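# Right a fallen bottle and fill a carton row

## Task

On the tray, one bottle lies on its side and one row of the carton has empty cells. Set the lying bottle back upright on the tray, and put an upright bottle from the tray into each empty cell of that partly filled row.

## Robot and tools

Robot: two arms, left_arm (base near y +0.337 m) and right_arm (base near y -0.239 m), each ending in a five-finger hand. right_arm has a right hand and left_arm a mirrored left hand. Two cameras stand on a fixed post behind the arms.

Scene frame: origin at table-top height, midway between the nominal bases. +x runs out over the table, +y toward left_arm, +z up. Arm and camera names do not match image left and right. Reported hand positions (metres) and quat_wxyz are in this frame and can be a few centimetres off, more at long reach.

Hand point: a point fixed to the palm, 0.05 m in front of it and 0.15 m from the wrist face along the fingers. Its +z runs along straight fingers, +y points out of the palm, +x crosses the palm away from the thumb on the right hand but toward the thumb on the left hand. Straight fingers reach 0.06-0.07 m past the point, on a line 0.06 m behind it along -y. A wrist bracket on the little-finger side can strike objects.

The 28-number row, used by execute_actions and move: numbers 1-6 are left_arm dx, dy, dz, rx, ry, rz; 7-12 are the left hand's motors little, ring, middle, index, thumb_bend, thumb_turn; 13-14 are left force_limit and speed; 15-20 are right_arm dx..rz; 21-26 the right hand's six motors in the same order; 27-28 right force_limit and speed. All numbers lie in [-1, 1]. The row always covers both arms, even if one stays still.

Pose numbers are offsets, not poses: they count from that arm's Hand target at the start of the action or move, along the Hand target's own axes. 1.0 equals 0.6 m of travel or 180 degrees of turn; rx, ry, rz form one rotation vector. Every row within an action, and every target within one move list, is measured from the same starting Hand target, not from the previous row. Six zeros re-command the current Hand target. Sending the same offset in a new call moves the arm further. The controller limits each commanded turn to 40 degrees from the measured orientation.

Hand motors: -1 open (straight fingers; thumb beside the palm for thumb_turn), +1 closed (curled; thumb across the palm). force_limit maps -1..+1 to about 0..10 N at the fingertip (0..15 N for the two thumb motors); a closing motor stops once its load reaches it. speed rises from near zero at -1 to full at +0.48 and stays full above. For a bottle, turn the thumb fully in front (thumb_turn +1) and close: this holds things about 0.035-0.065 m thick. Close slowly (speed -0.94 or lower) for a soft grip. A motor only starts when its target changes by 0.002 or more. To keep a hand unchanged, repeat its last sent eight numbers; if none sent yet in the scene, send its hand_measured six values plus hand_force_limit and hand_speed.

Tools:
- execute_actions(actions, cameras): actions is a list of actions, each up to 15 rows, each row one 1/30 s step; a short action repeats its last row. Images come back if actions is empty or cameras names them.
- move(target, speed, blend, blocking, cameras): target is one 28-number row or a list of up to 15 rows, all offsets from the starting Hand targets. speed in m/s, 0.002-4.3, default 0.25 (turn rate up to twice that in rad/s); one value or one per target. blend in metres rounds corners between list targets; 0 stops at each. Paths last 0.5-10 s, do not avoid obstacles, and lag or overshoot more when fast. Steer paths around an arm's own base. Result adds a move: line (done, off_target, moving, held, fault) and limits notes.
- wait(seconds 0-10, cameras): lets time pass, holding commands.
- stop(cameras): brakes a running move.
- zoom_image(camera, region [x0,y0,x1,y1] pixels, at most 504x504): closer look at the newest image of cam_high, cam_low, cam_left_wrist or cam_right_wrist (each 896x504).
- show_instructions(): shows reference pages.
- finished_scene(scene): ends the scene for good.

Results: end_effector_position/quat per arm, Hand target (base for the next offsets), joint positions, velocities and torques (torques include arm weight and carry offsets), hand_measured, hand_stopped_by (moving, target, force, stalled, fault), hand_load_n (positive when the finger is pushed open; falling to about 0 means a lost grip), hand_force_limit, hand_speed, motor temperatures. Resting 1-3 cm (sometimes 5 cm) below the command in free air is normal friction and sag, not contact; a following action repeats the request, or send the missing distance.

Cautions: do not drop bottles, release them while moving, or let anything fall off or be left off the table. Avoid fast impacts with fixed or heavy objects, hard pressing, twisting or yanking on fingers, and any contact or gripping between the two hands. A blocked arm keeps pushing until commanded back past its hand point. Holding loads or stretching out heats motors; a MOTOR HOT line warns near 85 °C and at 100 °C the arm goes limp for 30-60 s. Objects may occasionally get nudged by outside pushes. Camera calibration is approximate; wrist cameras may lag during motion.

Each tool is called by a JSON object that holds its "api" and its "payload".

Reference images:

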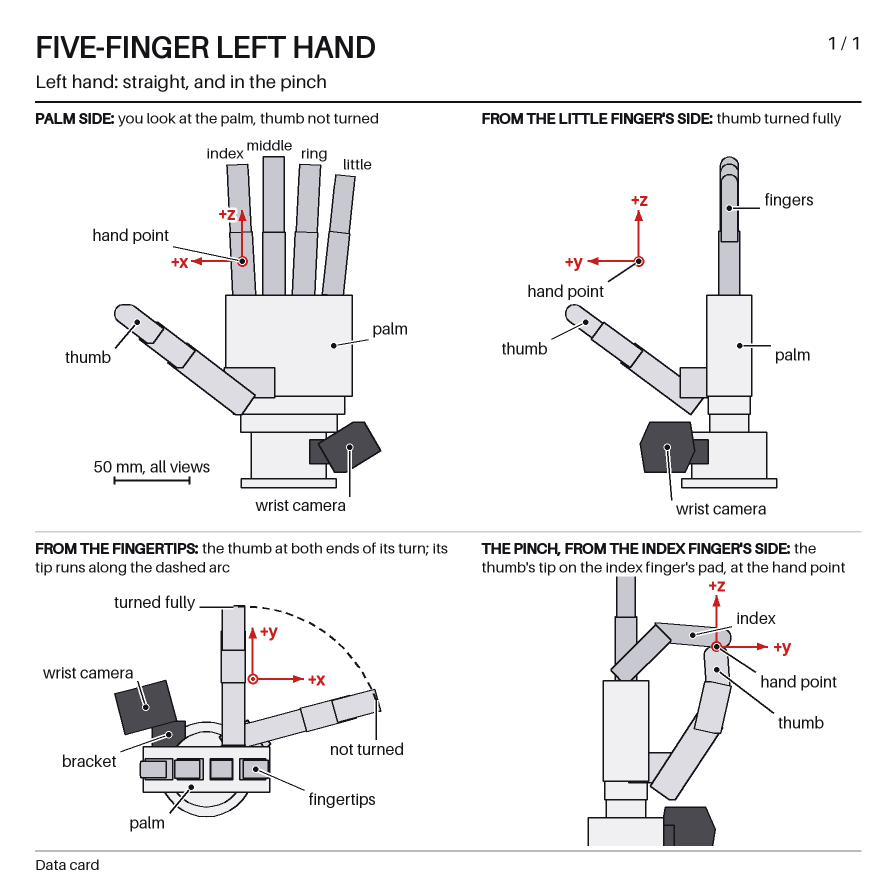

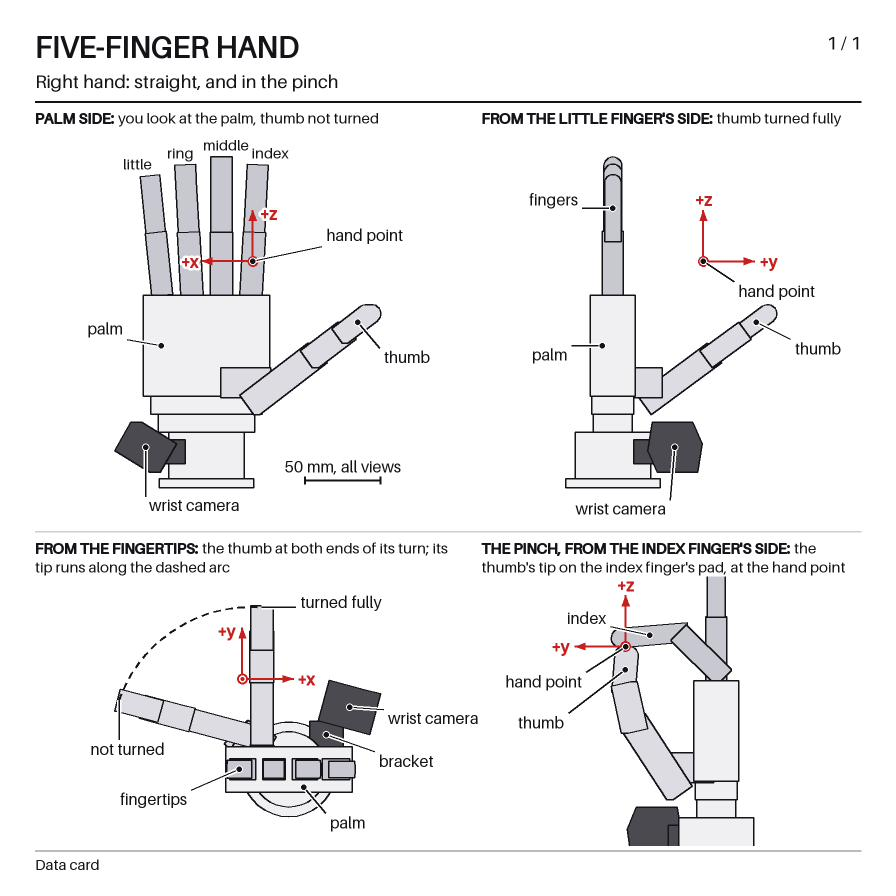

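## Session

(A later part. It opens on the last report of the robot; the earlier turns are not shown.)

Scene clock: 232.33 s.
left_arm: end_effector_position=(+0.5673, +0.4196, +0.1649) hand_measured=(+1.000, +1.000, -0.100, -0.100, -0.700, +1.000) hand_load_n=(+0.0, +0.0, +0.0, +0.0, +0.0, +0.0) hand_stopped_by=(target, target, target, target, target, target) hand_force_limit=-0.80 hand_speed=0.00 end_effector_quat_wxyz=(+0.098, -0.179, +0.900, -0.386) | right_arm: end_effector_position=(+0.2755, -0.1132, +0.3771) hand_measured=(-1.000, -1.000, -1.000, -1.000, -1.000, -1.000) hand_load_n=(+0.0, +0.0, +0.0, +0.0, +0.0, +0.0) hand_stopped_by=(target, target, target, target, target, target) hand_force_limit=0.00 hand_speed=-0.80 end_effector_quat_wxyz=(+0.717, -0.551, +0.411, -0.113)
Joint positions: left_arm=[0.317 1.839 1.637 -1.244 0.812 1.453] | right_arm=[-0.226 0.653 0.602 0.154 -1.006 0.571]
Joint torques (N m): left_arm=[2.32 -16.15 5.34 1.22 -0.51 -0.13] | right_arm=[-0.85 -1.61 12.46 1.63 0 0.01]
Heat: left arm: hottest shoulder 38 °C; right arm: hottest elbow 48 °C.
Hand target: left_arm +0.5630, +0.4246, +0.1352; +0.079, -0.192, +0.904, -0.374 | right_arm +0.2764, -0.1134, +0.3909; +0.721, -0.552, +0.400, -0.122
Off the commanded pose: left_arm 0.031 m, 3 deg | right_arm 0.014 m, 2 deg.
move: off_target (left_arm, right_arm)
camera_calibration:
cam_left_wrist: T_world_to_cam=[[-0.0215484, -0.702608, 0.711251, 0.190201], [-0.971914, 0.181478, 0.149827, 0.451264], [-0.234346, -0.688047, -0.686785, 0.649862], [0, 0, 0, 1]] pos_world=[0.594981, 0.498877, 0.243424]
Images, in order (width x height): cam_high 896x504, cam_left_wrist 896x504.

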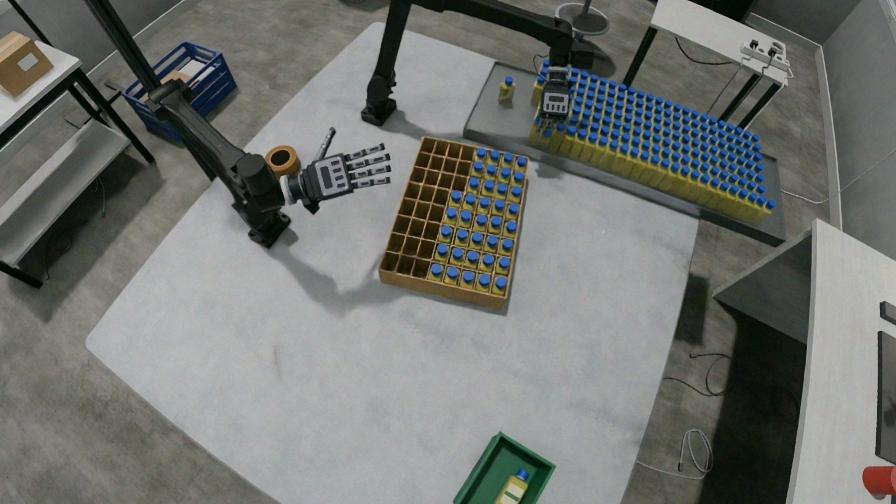

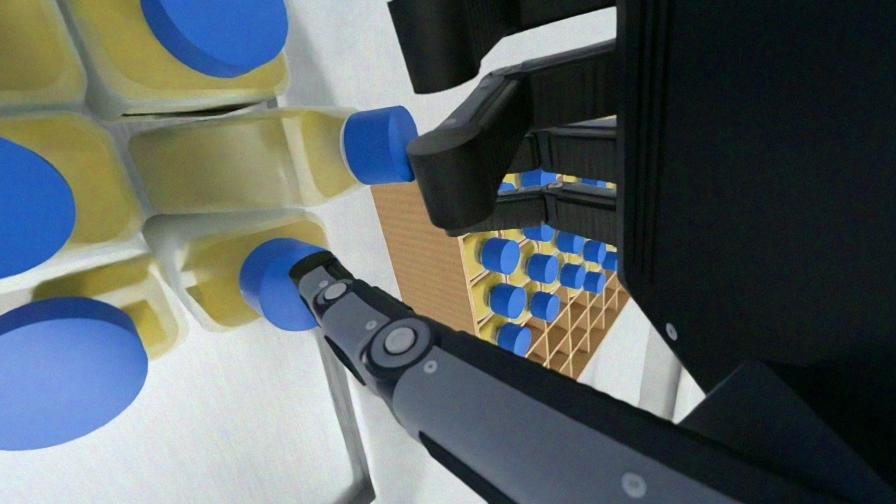

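{"api": "move", "payload": {"target": [-0.0136,0.0145,-0.0286,0,0,0,1,1,-0.1,-0.1,-0.7,1,-0.8,0,0,0,0,0,0,0,-1,-1,-1,-1,-1,-1,0,-0.8], "speed": 0.05, "cameras": ["cam_high","cam_left_wrist"]}}

{"api": "zoom_image", "payload": {"camera": "cam_high", "region": [525, 100, 565, 140]}}

Scene clock: 267.50 s.
left_arm: end_effector_position=(+0.5626, +0.4240, +0.1667) hand_measured=(+1.000, +1.000, -0.100, -0.100, -0.700, +1.000) hand_load_n=(+0.0, +0.0, +0.0, +0.0, +0.0, +0.0) hand_stopped_by=(target, target, target, target, target, target) hand_force_limit=-0.80 hand_speed=0.00 end_effector_quat_wxyz=(+0.094, -0.179, +0.900, -0.386) | right_arm: end_effector_position=(+0.2755, -0.1132, +0.3771) hand_measured=(-1.000, -1.000, -1.000, -1.000, -1.000, -1.000) hand_load_n=(+0.0, -0.5, +0.0, +0.0, +0.0, -0.5) hand_stopped_by=(target, target, target, target, target, target) hand_force_limit=0.00 hand_speed=-0.80 end_effector_quat_wxyz=(+0.717, -0.551, +0.411, -0.113)
Joint positions: left_arm=[0.326 1.839 1.642 -1.271 0.812 1.472] | right_arm=[-0.226 0.653 0.602 0.154 -1.006 0.571]
Joint torques (N m): left_arm=[3.43 -14.39 8.21 0.01 -0.42 0.08] | right_arm=[-0.67 -1.96 12.49 1.61 -0.01 0]
Heat: left arm: hottest shoulder 38 °C; right arm: hottest elbow 48 °C.
Hand target: left_arm +0.5630, +0.4448, +0.1412; +0.079, -0.192, +0.904, -0.374 | right_arm +0.2764, -0.1134, +0.3909; +0.721, -0.552, +0.400, -0.122
Off the commanded pose: left_arm 0.033 m, 3 deg | right_arm 0.014 m, 2 deg.
move: off_target (left_arm, right_arm)
camera_calibration:
cam_left_wrist: T_world_to_cam=[[-0.0181568, -0.701381, 0.712555, 0.189276], [-0.970061, 0.184983, 0.157364, 0.441835], [-0.242183, -0.688364, -0.683741, 0.657145], [0, 0, 0, 1]] pos_world=[0.591192, 0.503377, 0.244918]
Images, in order (width x height): cam_high 896x504, cam_left_wrist 896x504.

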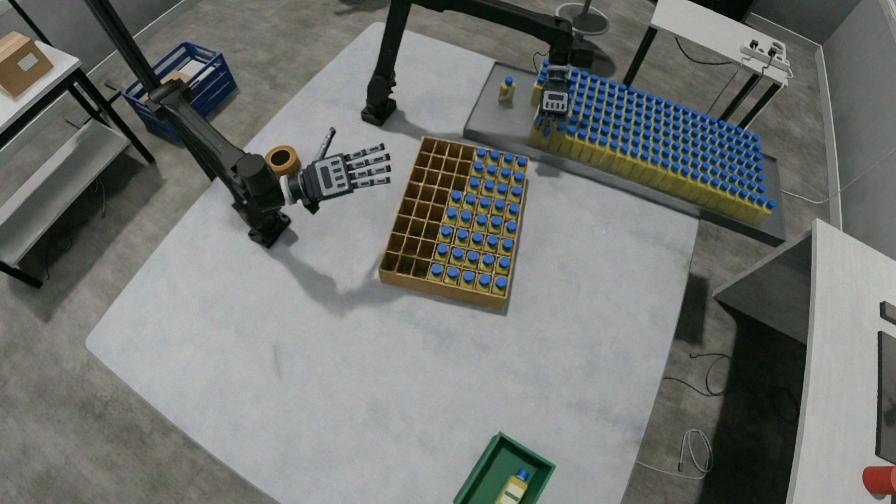

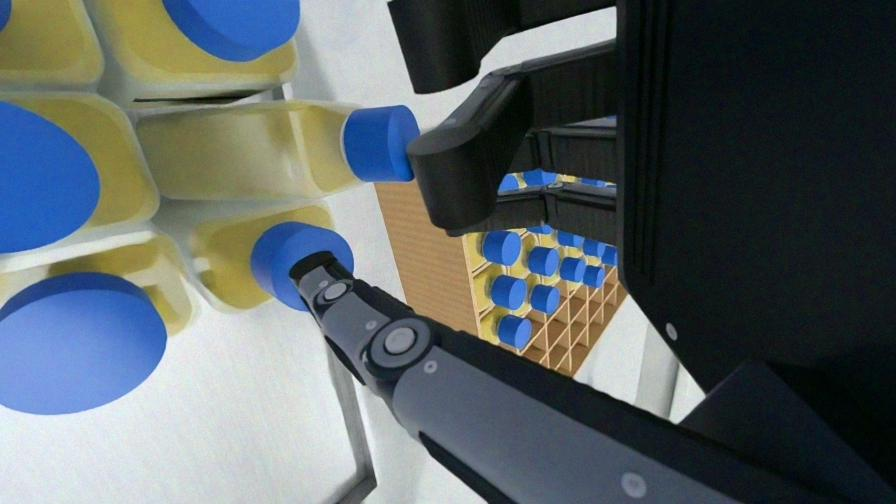

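Scaled by 12.600 from the camera's 896x504 image, which has a finer 1280x720 frame.

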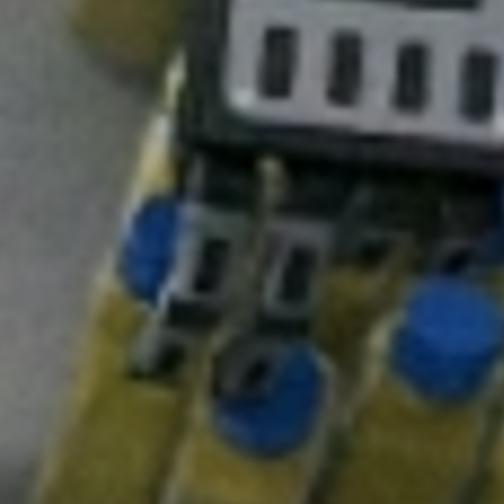

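{"api": "move", "payload": {"target": [-0.0136,0.0145,-0.0286,0,0,0,1,1,-0.1,-0.1,-0.7,1,-0.8,0,0,0,0,0,0,0,-1,-1,-1,-1,-1,-1,0,-0.8], "speed": 0.05, "cameras": ["cam_high","cam_left_wrist"]}}

{"api": "zoom_image", "payload": {"camera": "cam_high", "region": [525, 100, 565, 140]}}

Scene clock: 271.57 s.
left_arm: end_effector_position=(+0.5587, +0.4568, +0.1708) hand_measured=(+1.000, +1.000, -0.100, -0.100, -0.700, +1.000) hand_load_n=(+0.0, +0.0, -1.5, +0.0, +0.0, +0.0) hand_stopped_by=(target, target, target, target, target, target) hand_force_limit=-0.80 hand_speed=0.00 end_effector_quat_wxyz=(+0.098, -0.187, +0.901, -0.378) | right_arm: end_effector_position=(+0.2755, -0.1132, +0.3771) hand_measured=(-1.000, -1.000, -1.000, -1.000, -1.000, -1.000) hand_load_n=(+0.0, -0.5, +0.0, +0.0, +0.0, -0.5) hand_stopped_by=(target, target, target, target, target, target) hand_force_limit=0.00 hand_speed=-0.80 end_effector_quat_wxyz=(+0.717, -0.551, +0.411, -0.113)
Joint positions: left_arm=[0.378 1.857 1.683 -1.326 0.8 1.522] | right_arm=[-0.226 0.653 0.602 0.154 -1.006 0.571]
Joint torques (N m): left_arm=[2.84 -13.8 8.87 -0.09 0.05 0.05] | right_arm=[-0.67 -1.9 12.44 1.66 0 0.01]
Heat: left arm: hottest shoulder 38 °C; right arm: hottest elbow 48 °C.
Hand target: left_arm +0.5630, +0.4648, +0.1471; +0.079, -0.192, +0.904, -0.374 | right_arm +0.2764, -0.1134, +0.3909; +0.721, -0.552, +0.400, -0.122
Off the commanded pose: left_arm 0.025 m, 2 deg | right_arm 0.014 m, 2 deg.
move: off_target (left_arm, right_arm)
camera_calibration:
cam_left_wrist: T_world_to_cam=[[-0.00451644, -0.712797, 0.701356, 0.208827], [-0.973096, 0.164699, 0.161119, 0.441704], [-0.230357, -0.681758, -0.694364, 0.673797], [0, 0, 0, 1]] pos_world=[0.585977, 0.53547, 0.250232]
Images, in order (width x height): cam_high 896x504, cam_left_wrist 896x504.

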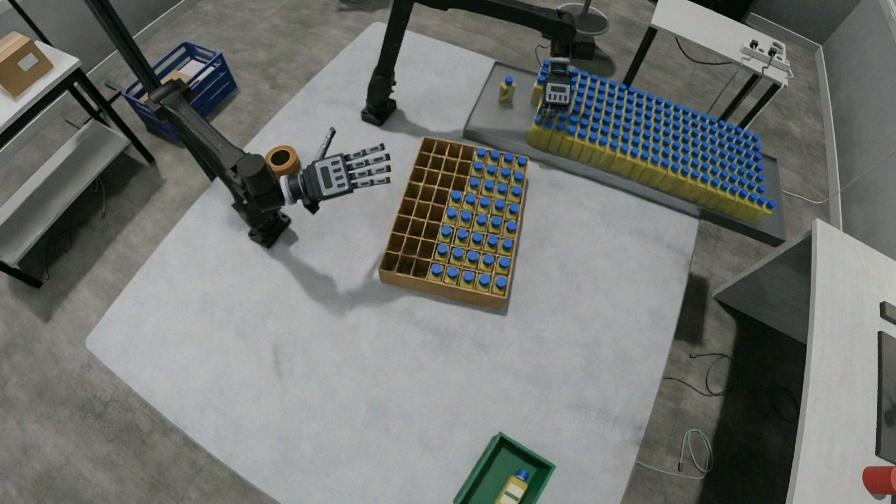

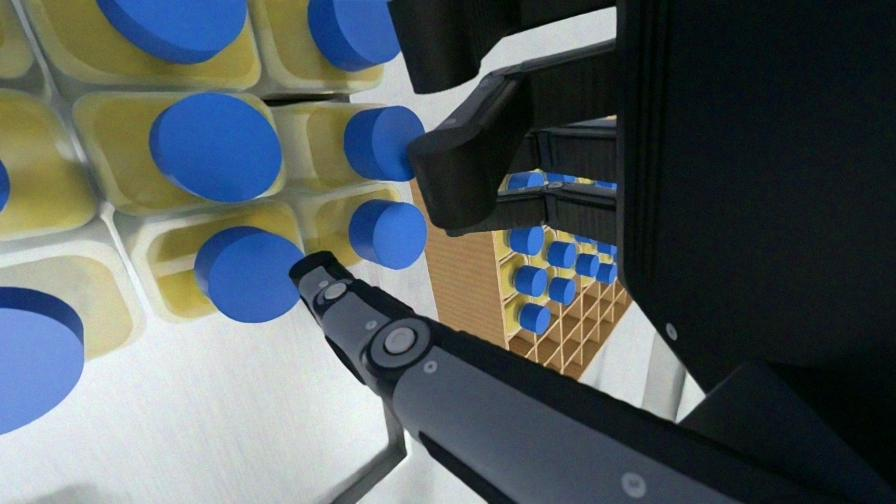

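Scaled by 12.600 from the camera's 896x504 image, which has a finer 1280x720 frame.

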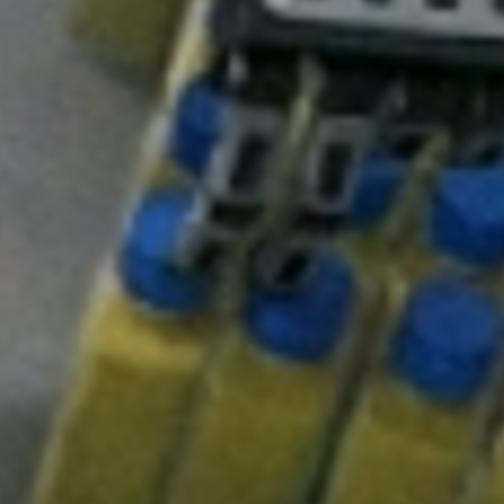

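{"api": "move", "payload": {"target": [0,-0.0825,-0.0825,0,0,0,1,1,-0.1,-0.1,-0.7,1,-0.8,0,0,0,0,0,0,0,-1,-1,-1,-1,-1,-1,0,-0.8], "speed": 0.06, "cameras": ["cam_high","cam_left_wrist"]}}

{"api": "zoom_image", "payload": {"camera": "cam_high", "region": [525, 90, 575, 130]}}

{"api": "zoom_image", "payload": {"camera": "cam_low", "region": [400, 130, 560, 220]}}

Scene clock: 275.83 s.
left_arm: end_effector_position=(+0.5534, +0.4568, +0.2125) hand_measured=(+1.000, +1.000, -0.100, -0.100, -0.700, +1.000) hand_load_n=(+0.0, +0.0, +0.0, +0.0, +0.0, +0.0) hand_stopped_by=(target, target, target, target, target, target) hand_force_limit=-0.80 hand_speed=0.00 end_effector_quat_wxyz=(+0.070, -0.199, +0.902, -0.378) | right_arm: end_effector_position=(+0.2755, -0.1132, +0.3771) hand_measured=(-1.000, -1.000, -1.000, -1.000, -1.000, -1.000) hand_load_n=(+0.0, +0.0, +0.0, +0.0, +0.0, -0.5) hand_stopped_by=(target, target, target, target, target, target) hand_force_limit=0.00 hand_speed=-0.80 end_effector_quat_wxyz=(+0.717, -0.551, +0.411, -0.113)
Joint positions: left_arm=[0.378 1.872 1.815 -1.503 0.789 1.523] | right_arm=[-0.226 0.653 0.602 0.154 -1.006 0.571]
Joint torques (N m): left_arm=[2.2 -17.61 10.39 -0.02 0.41 0.06] | right_arm=[-0.85 -1.85 12.53 1.62 0 0.02]
Heat: left arm: hottest shoulder 38 °C; right arm: hottest elbow 48 °C.
Hand target: left_arm +0.5631, +0.4647, +0.2171; +0.079, -0.192, +0.904, -0.374 | right_arm +0.2764, -0.1134, +0.3909; +0.721, -0.552, +0.400, -0.122
Off the commanded pose: left_arm 0.013 m, 1 deg | right_arm 0.014 m, 2 deg.
move: off_target (left_arm, right_arm)
camera_calibration:
cam_left_wrist: T_world_to_cam=[[0.0376278, -0.703872, 0.70933, 0.150388], [-0.961755, 0.167215, 0.216947, 0.410522], [-0.271313, -0.690365, -0.67066, 0.723058], [0, 0, 0, 1]] pos_world=[0.585338, 0.536383, 0.28919]
Images, in order (width x height): cam_high 896x504, cam_left_wrist 896x504.

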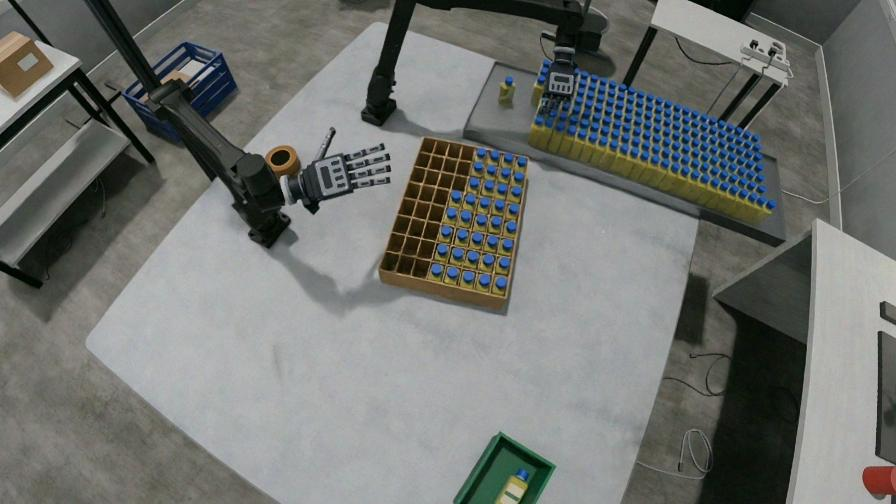

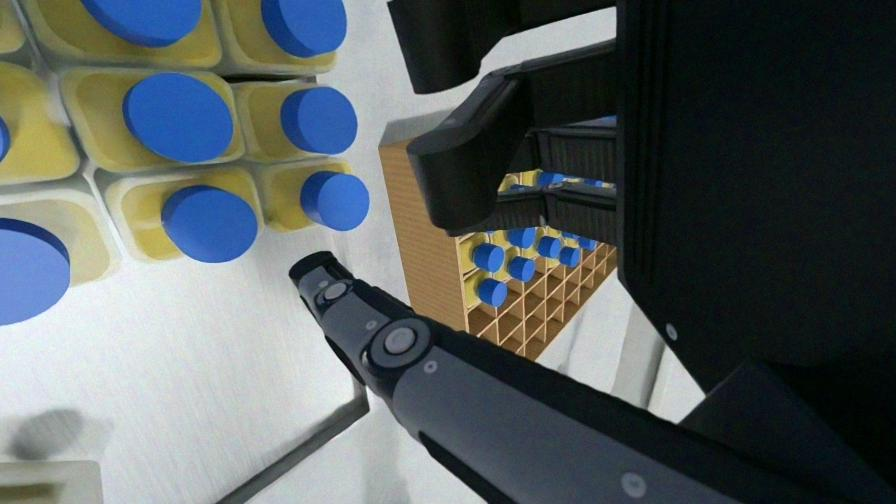

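Scaled by 10.080 from the camera's 896x504 image, which has a finer 1280x720 frame.

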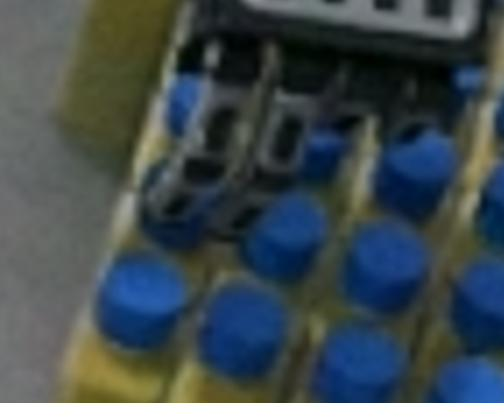

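This scene's latest camera images include none from cam_low. They are from: cam_high, cam_left_wrist. cam_low's image comes with the result of a call that names it in "cameras".

{"api": "move", "payload": {"target": [0.0191,-0.0068,0.0707,0,0,0,1,1,-0.1,-0.1,-0.7,1,-0.8,0,0,0,0,0,0,0,-1,-1,-1,-1,-1,-1,0,-0.8], "speed": 0.08, "cameras": ["cam_high","cam_left_wrist"]}}

{"api": "zoom_image", "payload": {"camera": "cam_high", "region": [525, 90, 575, 130]}}

Scene clock: 287.37 s.
left_arm: end_effector_position=(+0.5636, +0.4326, +0.1832) hand_measured=(+1.000, +1.000, -0.100, -0.100, -0.700, +1.000) hand_load_n=(+0.0, +0.0, +0.0, +0.0, +0.0, +0.0) hand_stopped_by=(target, target, target, target, target, target) hand_force_limit=-0.80 hand_speed=0.00 end_effector_quat_wxyz=(+0.072, -0.192, +0.903, -0.377) | right_arm: end_effector_position=(+0.2755, -0.1132, +0.3771) hand_measured=(-1.000, -1.000, -1.000, -1.000, -1.000, -1.000) hand_load_n=(+0.0, +0.0, +0.0, -0.5, +0.5, +0.0) hand_stopped_by=(target, target, target, target, target, target) hand_force_limit=0.00 hand_speed=-0.80 end_effector_quat_wxyz=(+0.717, -0.551, +0.411, -0.113)
Joint positions: left_arm=[0.332 1.872 1.738 -1.383 0.786 1.475] | right_arm=[-0.226 0.653 0.602 0.154 -1.006 0.571]
Joint torques (N m): left_arm=[1.55 -20.31 7.2 0.94 0.46 -0.28] | right_arm=[-0.79 -1.79 12.51 1.66 0 0.01]
Heat: left arm: hottest shoulder 38 °C; right arm: hottest elbow 48 °C.
Hand target: left_arm +0.5659, +0.4301, +0.1899; +0.079, -0.192, +0.904, -0.374 | right_arm +0.2764, -0.1134, +0.3909; +0.721, -0.552, +0.400, -0.122
Off the commanded pose: left_arm 0.008 m, 1 deg | right_arm 0.014 m, 2 deg.
move: off_target (right_arm)
camera_calibration:
cam_left_wrist: T_world_to_cam=[[0.023635, -0.707587, 0.706231, 0.163853], [-0.961409, 0.177604, 0.21012, 0.427367], [-0.274107, -0.683943, -0.676082, 0.689288], [0, 0, 0, 1]] pos_world=[0.595941, 0.511472, 0.260499]
Images, in order (width x height): cam_high 896x504, cam_left_wrist 896x504.

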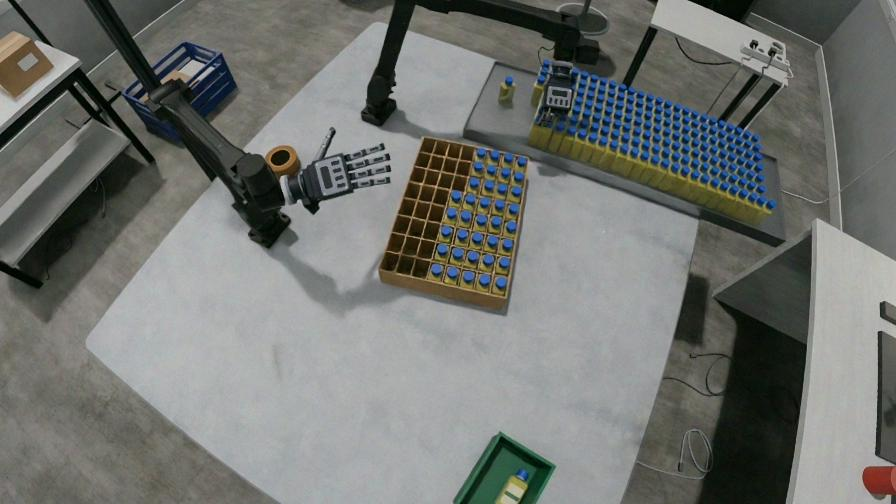

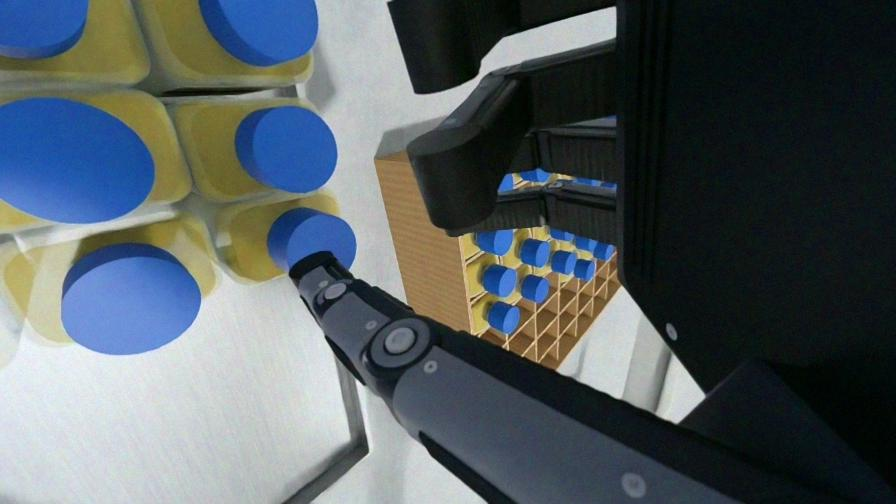

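Scaled by 10.080 from the camera's 896x504 image, which has a finer 1280x720 frame.

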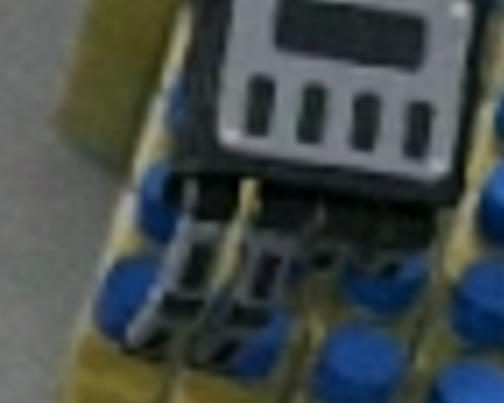

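{"api": "move", "payload": {"target": [0.0043,0.0338,0.0249,0,0,0,1,1,-0.1,-0.1,-0.7,1,-0.8,0,0,0,0,0,0,0,-1,-1,-1,-1,-1,-1,0,-0.8], "speed": 0.06, "cameras": ["cam_high","cam_left_wrist"]}}

{"api": "zoom_image", "payload": {"camera": "cam_high", "region": [525, 90, 575, 130]}}

Scene clock: 296.67 s.
left_arm: end_effector_position=(+0.5599, +0.4313, +0.1609) hand_measured=(+1.000, +1.000, -0.100, -0.100, -0.700, +1.000) hand_load_n=(+0.0, +0.0, +0.0, +0.0, +0.0, +0.0) hand_stopped_by=(target, target, target, target, target, target) hand_force_limit=-0.80 hand_speed=0.00 end_effector_quat_wxyz=(+0.072, -0.192, +0.903, -0.377) | right_arm: end_effector_position=(+0.2755, -0.1132, +0.3771) hand_measured=(-1.000, -1.000, -1.000, -1.000, -1.000, -1.000) hand_load_n=(-0.5, +0.0, +0.0, +0.0, +0.0, -0.5) hand_stopped_by=(target, target, target, target, target, target) hand_force_limit=0.00 hand_speed=-0.80 end_effector_quat_wxyz=(+0.717, -0.551, +0.411, -0.113)
Joint positions: left_arm=[0.332 1.872 1.679 -1.325 0.786 1.474] | right_arm=[-0.226 0.653 0.602 0.154 -1.006 0.571]
Joint torques (N m): left_arm=[2.49 -19.55 7.3 1.01 0.48 -0.19] | right_arm=[-0.73 -1.9 12.51 1.66 -0.02 0.02]
Heat: left arm: hottest shoulder 39 °C; right arm: hottest elbow 48 °C.
Hand target: left_arm +0.5620, +0.4325, +0.1651; +0.079, -0.192, +0.904, -0.374 | right_arm +0.2764, -0.1134, +0.3909; +0.721, -0.552, +0.400, -0.122
Off the commanded pose: left_arm 0.005 m, 1 deg | right_arm 0.014 m, 2 deg.
move: off_target (right_arm)
camera_calibration:
cam_left_wrist: T_world_to_cam=[[0.0246705, -0.707225, 0.706558, 0.177966], [-0.96118, 0.177511, 0.21124, 0.428394], [-0.274816, -0.684341, -0.675391, 0.672698], [0, 0, 0, 1]] pos_world=[0.592242, 0.510172, 0.238098]
Images, in order (width x height): cam_high 896x504, cam_left_wrist 896x504.

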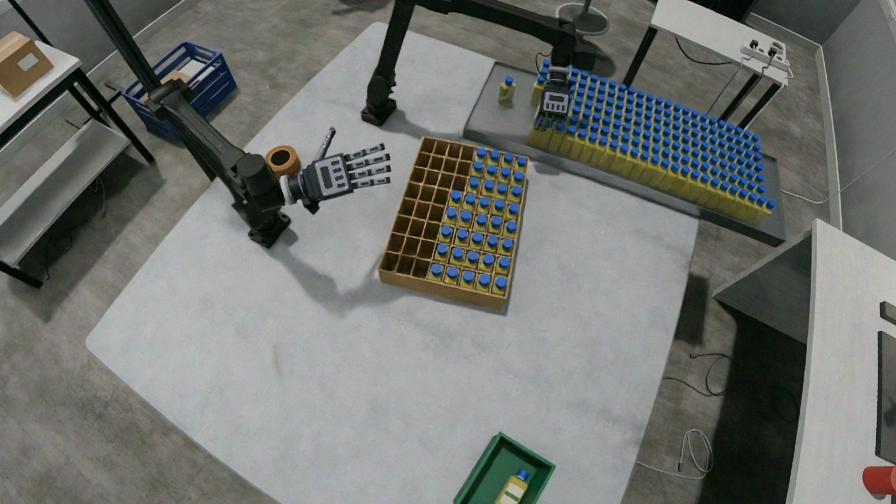

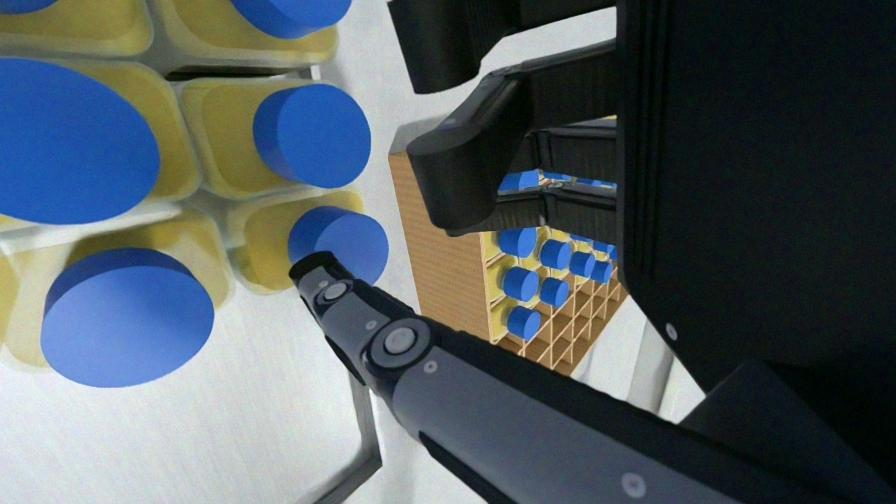

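Scaled by 10.080 from the camera's 896x504 image, which has a finer 1280x720 frame.

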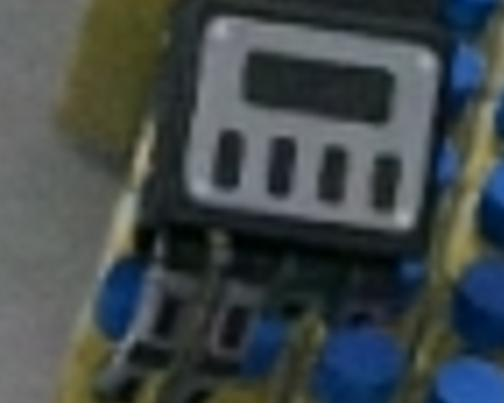

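{"api": "move", "payload": {"target": [[-0.0078,-0.0088,-0.0336,0,0,0,1,1,-0.1,-0.1,-0.7,1,-0.8,0,0,0,0,0,0,0,-1,-1,-1,-1,-1,-1,0,-0.8],[0.0004,0.0209,0.0194,0,0,0,1,1,-0.1,-0.1,-0.7,1,-0.8,0,0,0,0,0,0,0,-1,-1,-1,-1,-1,-1,0,-0.8]], "speed": 0.06, "cameras": ["cam_high","cam_left_wrist"]}}

{"api": "zoom_image", "payload": {"camera": "cam_high", "region": [525, 90, 575, 130]}}

Scene clock: 305.23 s.
left_arm: end_effector_position=(+0.5588, +0.4340, +0.1483) hand_measured=(+1.000, +1.000, -0.100, -0.100, -0.700, +1.000) hand_load_n=(+0.0, +0.0, +0.0, +0.0, +0.0, -0.5) hand_stopped_by=(target, target, target, target, target, target) hand_force_limit=-0.80 hand_speed=0.00 end_effector_quat_wxyz=(+0.076, -0.192, +0.903, -0.376) | right_arm: end_effector_position=(+0.2755, -0.1132, +0.3771) hand_measured=(-1.000, -1.000, -1.000, -1.000, -1.000, -1.000) hand_load_n=(+0.0, +0.0, +0.0, +0.0, +0.0, -0.5) hand_stopped_by=(target, target, target, target, target, target) hand_force_limit=0.00 hand_speed=-0.80 end_effector_quat_wxyz=(+0.717, -0.551, +0.411, -0.113)
Joint positions: left_arm=[0.337 1.872 1.646 -1.285 0.785 1.476] | right_arm=[-0.226 0.653 0.602 0.154 -1.006 0.571]
Joint torques (N m): left_arm=[1.2 -19.08 7.05 1.05 0.47 -0.18] | right_arm=[-0.79 -2.14 12.44 1.68 0 0.02]
Heat: left arm: hottest shoulder 39 °C; right arm: hottest elbow 48 °C.
Hand target: left_arm +0.5615, +0.4329, +0.1480; +0.079, -0.192, +0.904, -0.374 | right_arm +0.2764, -0.1134, +0.3909; +0.721, -0.552, +0.400, -0.122
Off the commanded pose: left_arm 0.003 m, 0 deg | right_arm 0.014 m, 2 deg.
move: off_target (right_arm)
camera_calibration:
cam_left_wrist: T_world_to_cam=[[0.0220061, -0.710061, 0.703796, 0.191978], [-0.963478, 0.172858, 0.204522, 0.433794], [-0.26688, -0.682593, -0.680325, 0.661359], [0, 0, 0, 1]] pos_world=[0.59023, 0.51277, 0.226105]
Images, in order (width x height): cam_high 896x504, cam_left_wrist 896x504.

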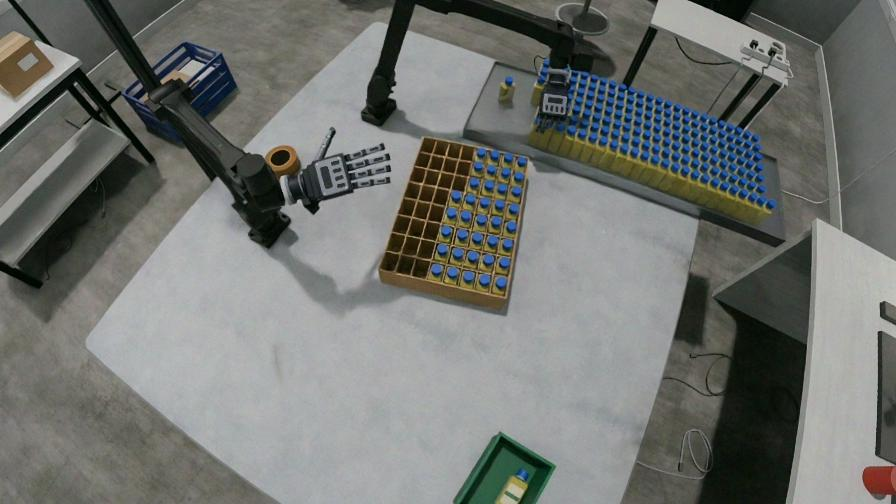

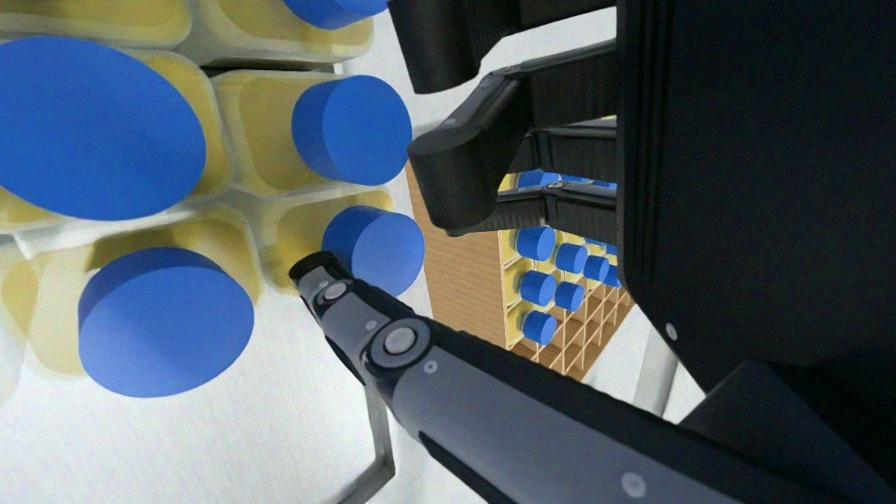

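Scaled by 10.080 from the camera's 896x504 image, which has a finer 1280x720 frame.

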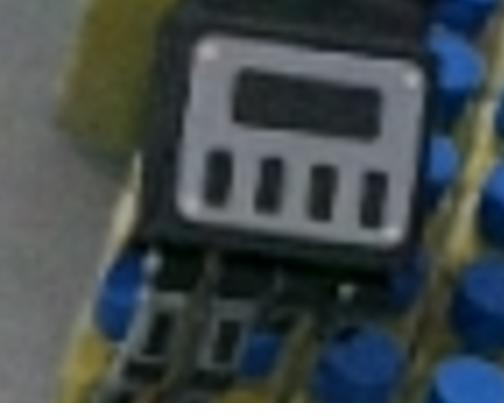

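{"api": "move", "payload": {"target": [0,0.0071,0.0071,0,0,0,1,1,-0.1,-0.1,-0.7,1,-0.8,0,0,0,0,0,0,0,-1,-1,-1,-1,-1,-1,0,-0.8], "speed": 0.06, "cameras": ["cam_left_wrist"]}}

Scene clock: 310.23 s.
left_arm: end_effector_position=(+0.5591, +0.4342, +0.1447) hand_measured=(+1.000, +1.000, -0.100, -0.100, -0.700, +1.000) hand_load_n=(+0.0, +0.0, +0.0, +0.0, +0.0, +0.0) hand_stopped_by=(target, target, target, target, target, target) hand_force_limit=-0.80 hand_speed=0.00 end_effector_quat_wxyz=(+0.078, -0.191, +0.903, -0.375) | right_arm: end_effector_position=(+0.2755, -0.1132, +0.3771) hand_measured=(-1.000, -1.000, -1.000, -1.000, -1.000, -1.000) hand_load_n=(+0.0, +0.0, +0.0, +0.0, +0.0, -0.5) hand_stopped_by=(target, target, target, target, target, target) hand_force_limit=0.00 hand_speed=-0.80 end_effector_quat_wxyz=(+0.717, -0.551, +0.411, -0.113)
Joint positions: left_arm=[0.337 1.872 1.637 -1.271 0.785 1.476] | right_arm=[-0.226 0.653 0.602 0.154 -1.006 0.571]
Joint torques (N m): left_arm=[1.96 -18.14 6.99 0.9 0.51 -0.18] | right_arm=[-0.85 -1.85 12.51 1.66 0 0.02]
Heat: left arm: hottest shoulder 39 °C; right arm: hottest elbow 48 °C.
Hand target: left_arm +0.5615, +0.4329, +0.1419; +0.079, -0.192, +0.904, -0.374 | right_arm +0.2764, -0.1134, +0.3909; +0.721, -0.552, +0.400, -0.122
Off the commanded pose: left_arm 0.004 m, 0 deg | right_arm 0.014 m, 2 deg.
move: off_target (right_arm)
camera_calibration:
cam_left_wrist: T_world_to_cam=[[0.0189336, -0.711149, 0.702786, 0.196963], [-0.964357, 0.172562, 0.200596, 0.436029], [-0.263928, -0.681535, -0.682534, 0.657253], [0, 0, 0, 1]] pos_world=[0.590226, 0.512769, 0.222709]
Images, in order (width x height): cam_left_wrist 896x504.

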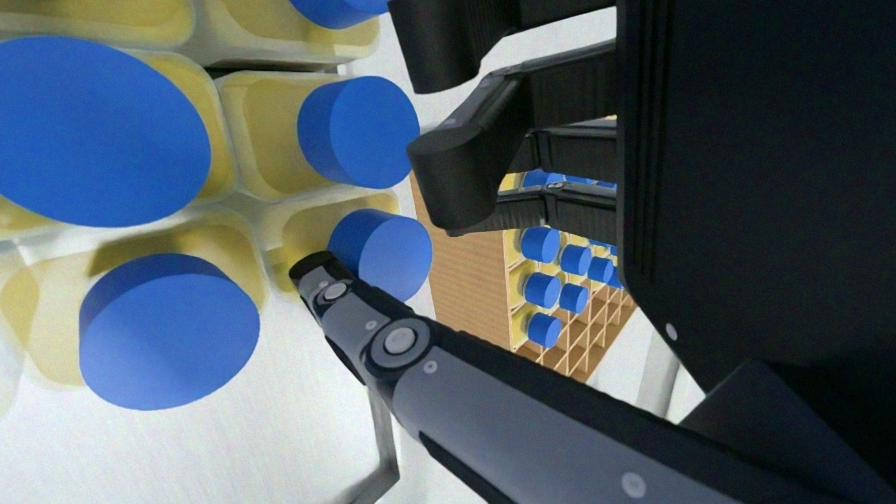

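{"api": "execute_actions", "payload": {"actions": [[[0,0,0,0,0,0,1,1,0.5,0.5,-0.7,1,-0.4,-0.9,0,0,0,0,0,0,-1,-1,-1,-1,-1,-1,0,-0.8]]], "cameras": ["cam_left_wrist"]}}

Scene clock: 312.77 s.
left_arm: end_effector_position=(+0.5592, +0.4342, +0.1447) hand_measured=(+1.000, +1.000, +0.224, +0.280, -0.702, +1.000) hand_load_n=(+0.0, +0.0, +3.0, +3.0, +4.5, +0.5) hand_stopped_by=(target, target, force, force, target, target) hand_force_limit=-0.40 hand_speed=-0.90 end_effector_quat_wxyz=(+0.078, -0.191, +0.904, -0.375) | right_arm: end_effector_position=(+0.2755, -0.1132, +0.3771) hand_measured=(-1.000, -1.000, -1.000, -1.000, -1.000, -1.000) hand_load_n=(+0.0, +0.0, +0.0, -0.5, +0.0, -0.5) hand_stopped_by=(target, target, target, target, target, target) hand_force_limit=0.00 hand_speed=-0.80 end_effector_quat_wxyz=(+0.717, -0.551, +0.411, -0.113)
Joint positions: left_arm=[0.337 1.872 1.637 -1.27 0.785 1.476] | right_arm=[-0.226 0.653 0.602 0.154 -1.006 0.571]
Joint torques (N m): left_arm=[2.14 -18.67 6.93 0.95 0.49 -0.2] | right_arm=[-0.62 -1.9 12.55 1.66 -0.01 0.02]
Heat: left arm: hottest shoulder 39 °C; right arm: hottest elbow 48 °C.
Hand target: left_arm +0.5616, +0.4329, +0.1419; +0.079, -0.192, +0.904, -0.374 | right_arm +0.2764, -0.1134, +0.3909; +0.721, -0.552, +0.400, -0.122
Off the commanded pose: left_arm 0.004 m, 0 deg | right_arm 0.014 m, 2 deg.
camera_calibration:
cam_left_wrist: T_world_to_cam=[[0.0187413, -0.711264, 0.702675, 0.19716], [-0.964442, 0.172451, 0.200281, 0.436207], [-0.26363, -0.681443, -0.682741, 0.657076], [0, 0, 0, 1]] pos_world=[0.590226, 0.512768, 0.222709]
Images, in order (width x height): cam_left_wrist 896x504.

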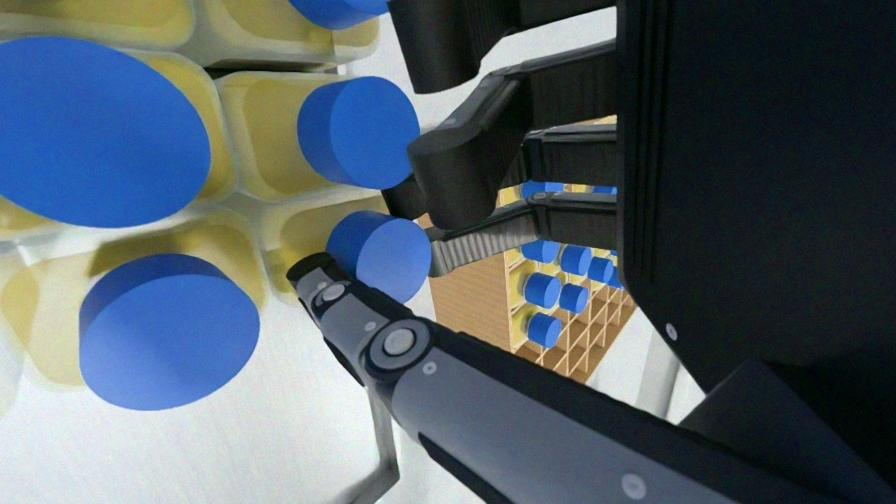

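{"api": "execute_actions", "payload": {"actions": [[[0,0,0,0,0,0,1,1,0.45,0.45,-0.7,1,0,-0.92,0,0,0,0,0,0,-1,-1,-1,-1,-1,-1,0,-0.8]]]}}

{"api": "move", "payload": {"target": [0,-0.1414,-0.1414,0,0,0,1,1,0.45,0.45,-0.7,1,0,-0.92,0,0,0,0,0,0,-1,-1,-1,-1,-1,-1,0,-0.8], "speed": 0.1, "cameras": ["cam_high","cam_left_wrist"]}}

Scene clock: 315.30 s.
left_arm: end_effector_position=(+0.5591, +0.4343, +0.1446) hand_measured=(+1.000, +1.000, +0.236, +0.300, -0.702, +1.000) hand_load_n=(+0.0, +0.0, +4.0, +7.0, +9.0, +0.5) hand_stopped_by=(target, target, force, force, target, target) hand_force_limit=0.00 hand_speed=-0.92 end_effector_quat_wxyz=(+0.078, -0.191, +0.904, -0.375) | right_arm: end_effector_position=(+0.2755, -0.1132, +0.3771) hand_measured=(-1.000, -1.000, -1.000, -1.000, -1.000, -1.000) hand_load_n=(+0.0, +0.0, -0.5, +0.0, +0.0, -0.5) hand_stopped_by=(target, target, target, target, target, target) hand_force_limit=0.00 hand_speed=-0.80 end_effector_quat_wxyz=(+0.717, -0.551, +0.411, -0.113)
Joint positions: left_arm=[0.337 1.872 1.637 -1.27 0.784 1.476] | right_arm=[-0.226 0.653 0.602 0.154 -1.006 0.571]
Joint torques (N m): left_arm=[1.96 -18.84 6.98 0.91 0.59 -0.16] | right_arm=[-0.79 -1.9 12.49 1.65 -0.01 0.02]
Heat: left arm: hottest shoulder 39 °C; right arm: hottest elbow 48 °C.
Hand target: left_arm +0.5616, +0.4329, +0.1419; +0.079, -0.192, +0.904, -0.374 | right_arm +0.2764, -0.1134, +0.3909; +0.721, -0.552, +0.400, -0.122
Off the commanded pose: left_arm 0.004 m, 0 deg | right_arm 0.014 m, 2 deg.

Scene clock: 317.00 s.
left_arm: end_effector_position=(+0.5548, +0.4329, +0.2289) hand_measured=(+1.000, +1.000, +0.236, +0.300, -0.702, +1.000) hand_load_n=(+0.0, +0.0, +3.5, +5.0, +9.5, +0.5) hand_stopped_by=(target, target, force, force, target, target) hand_force_limit=0.00 hand_speed=-0.92 end_effector_quat_wxyz=(+0.052, -0.202, +0.902, -0.378) | right_arm: end_effector_position=(+0.2755, -0.1132, +0.3771) hand_measured=(-1.000, -1.000, -1.000, -1.000, -1.000, -1.000) hand_load_n=(+0.0, +0.0, +0.0, +0.0, +0.0, +0.0) hand_stopped_by=(target, target, target, target, target, target) hand_force_limit=0.00 hand_speed=-0.80 end_effector_quat_wxyz=(+0.717, -0.551, +0.411, -0.113)
Joint positions: left_arm=[0.337 1.871 1.854 -1.546 0.784 1.476] | right_arm=[-0.226 0.653 0.602 0.154 -1.006 0.571]
Joint torques (N m): left_arm=[2.14 -22.12 10.77 -0.02 0.57 -0.19] | right_arm=[-0.5 -1.9 12.49 1.63 0.01 0.02]
Heat: left arm: hottest shoulder 39 °C; right arm: hottest elbow 48 °C.
Hand target: left_arm +0.5616, +0.4329, +0.2620; +0.079, -0.192, +0.904, -0.374 | right_arm +0.2764, -0.1134, +0.3909; +0.721, -0.552, +0.400, -0.122
Off the commanded pose: left_arm 0.034 m, 3 deg | right_arm 0.014 m, 2 deg.
move: off_target (left_arm, right_arm)
camera_calibration:
cam_left_wrist: T_world_to_cam=[[0.0577455, -0.698175, 0.713594, 0.107318], [-0.952071, 0.176552, 0.249781, 0.395397], [-0.300377, -0.693816, -0.654517, 0.731848], [0, 0, 0, 1]] pos_world=[0.59008, 0.512887, 0.303663]
Images, in order (width x height): cam_high 896x504, cam_left_wrist 896x504.

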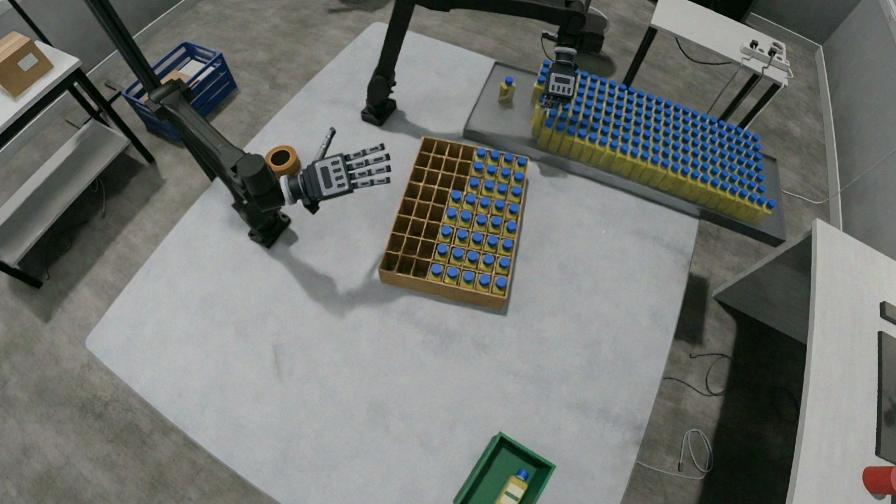

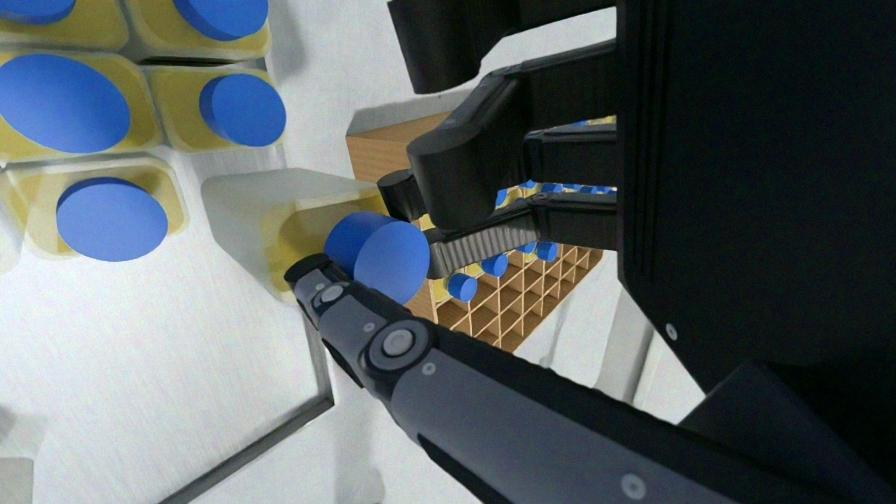

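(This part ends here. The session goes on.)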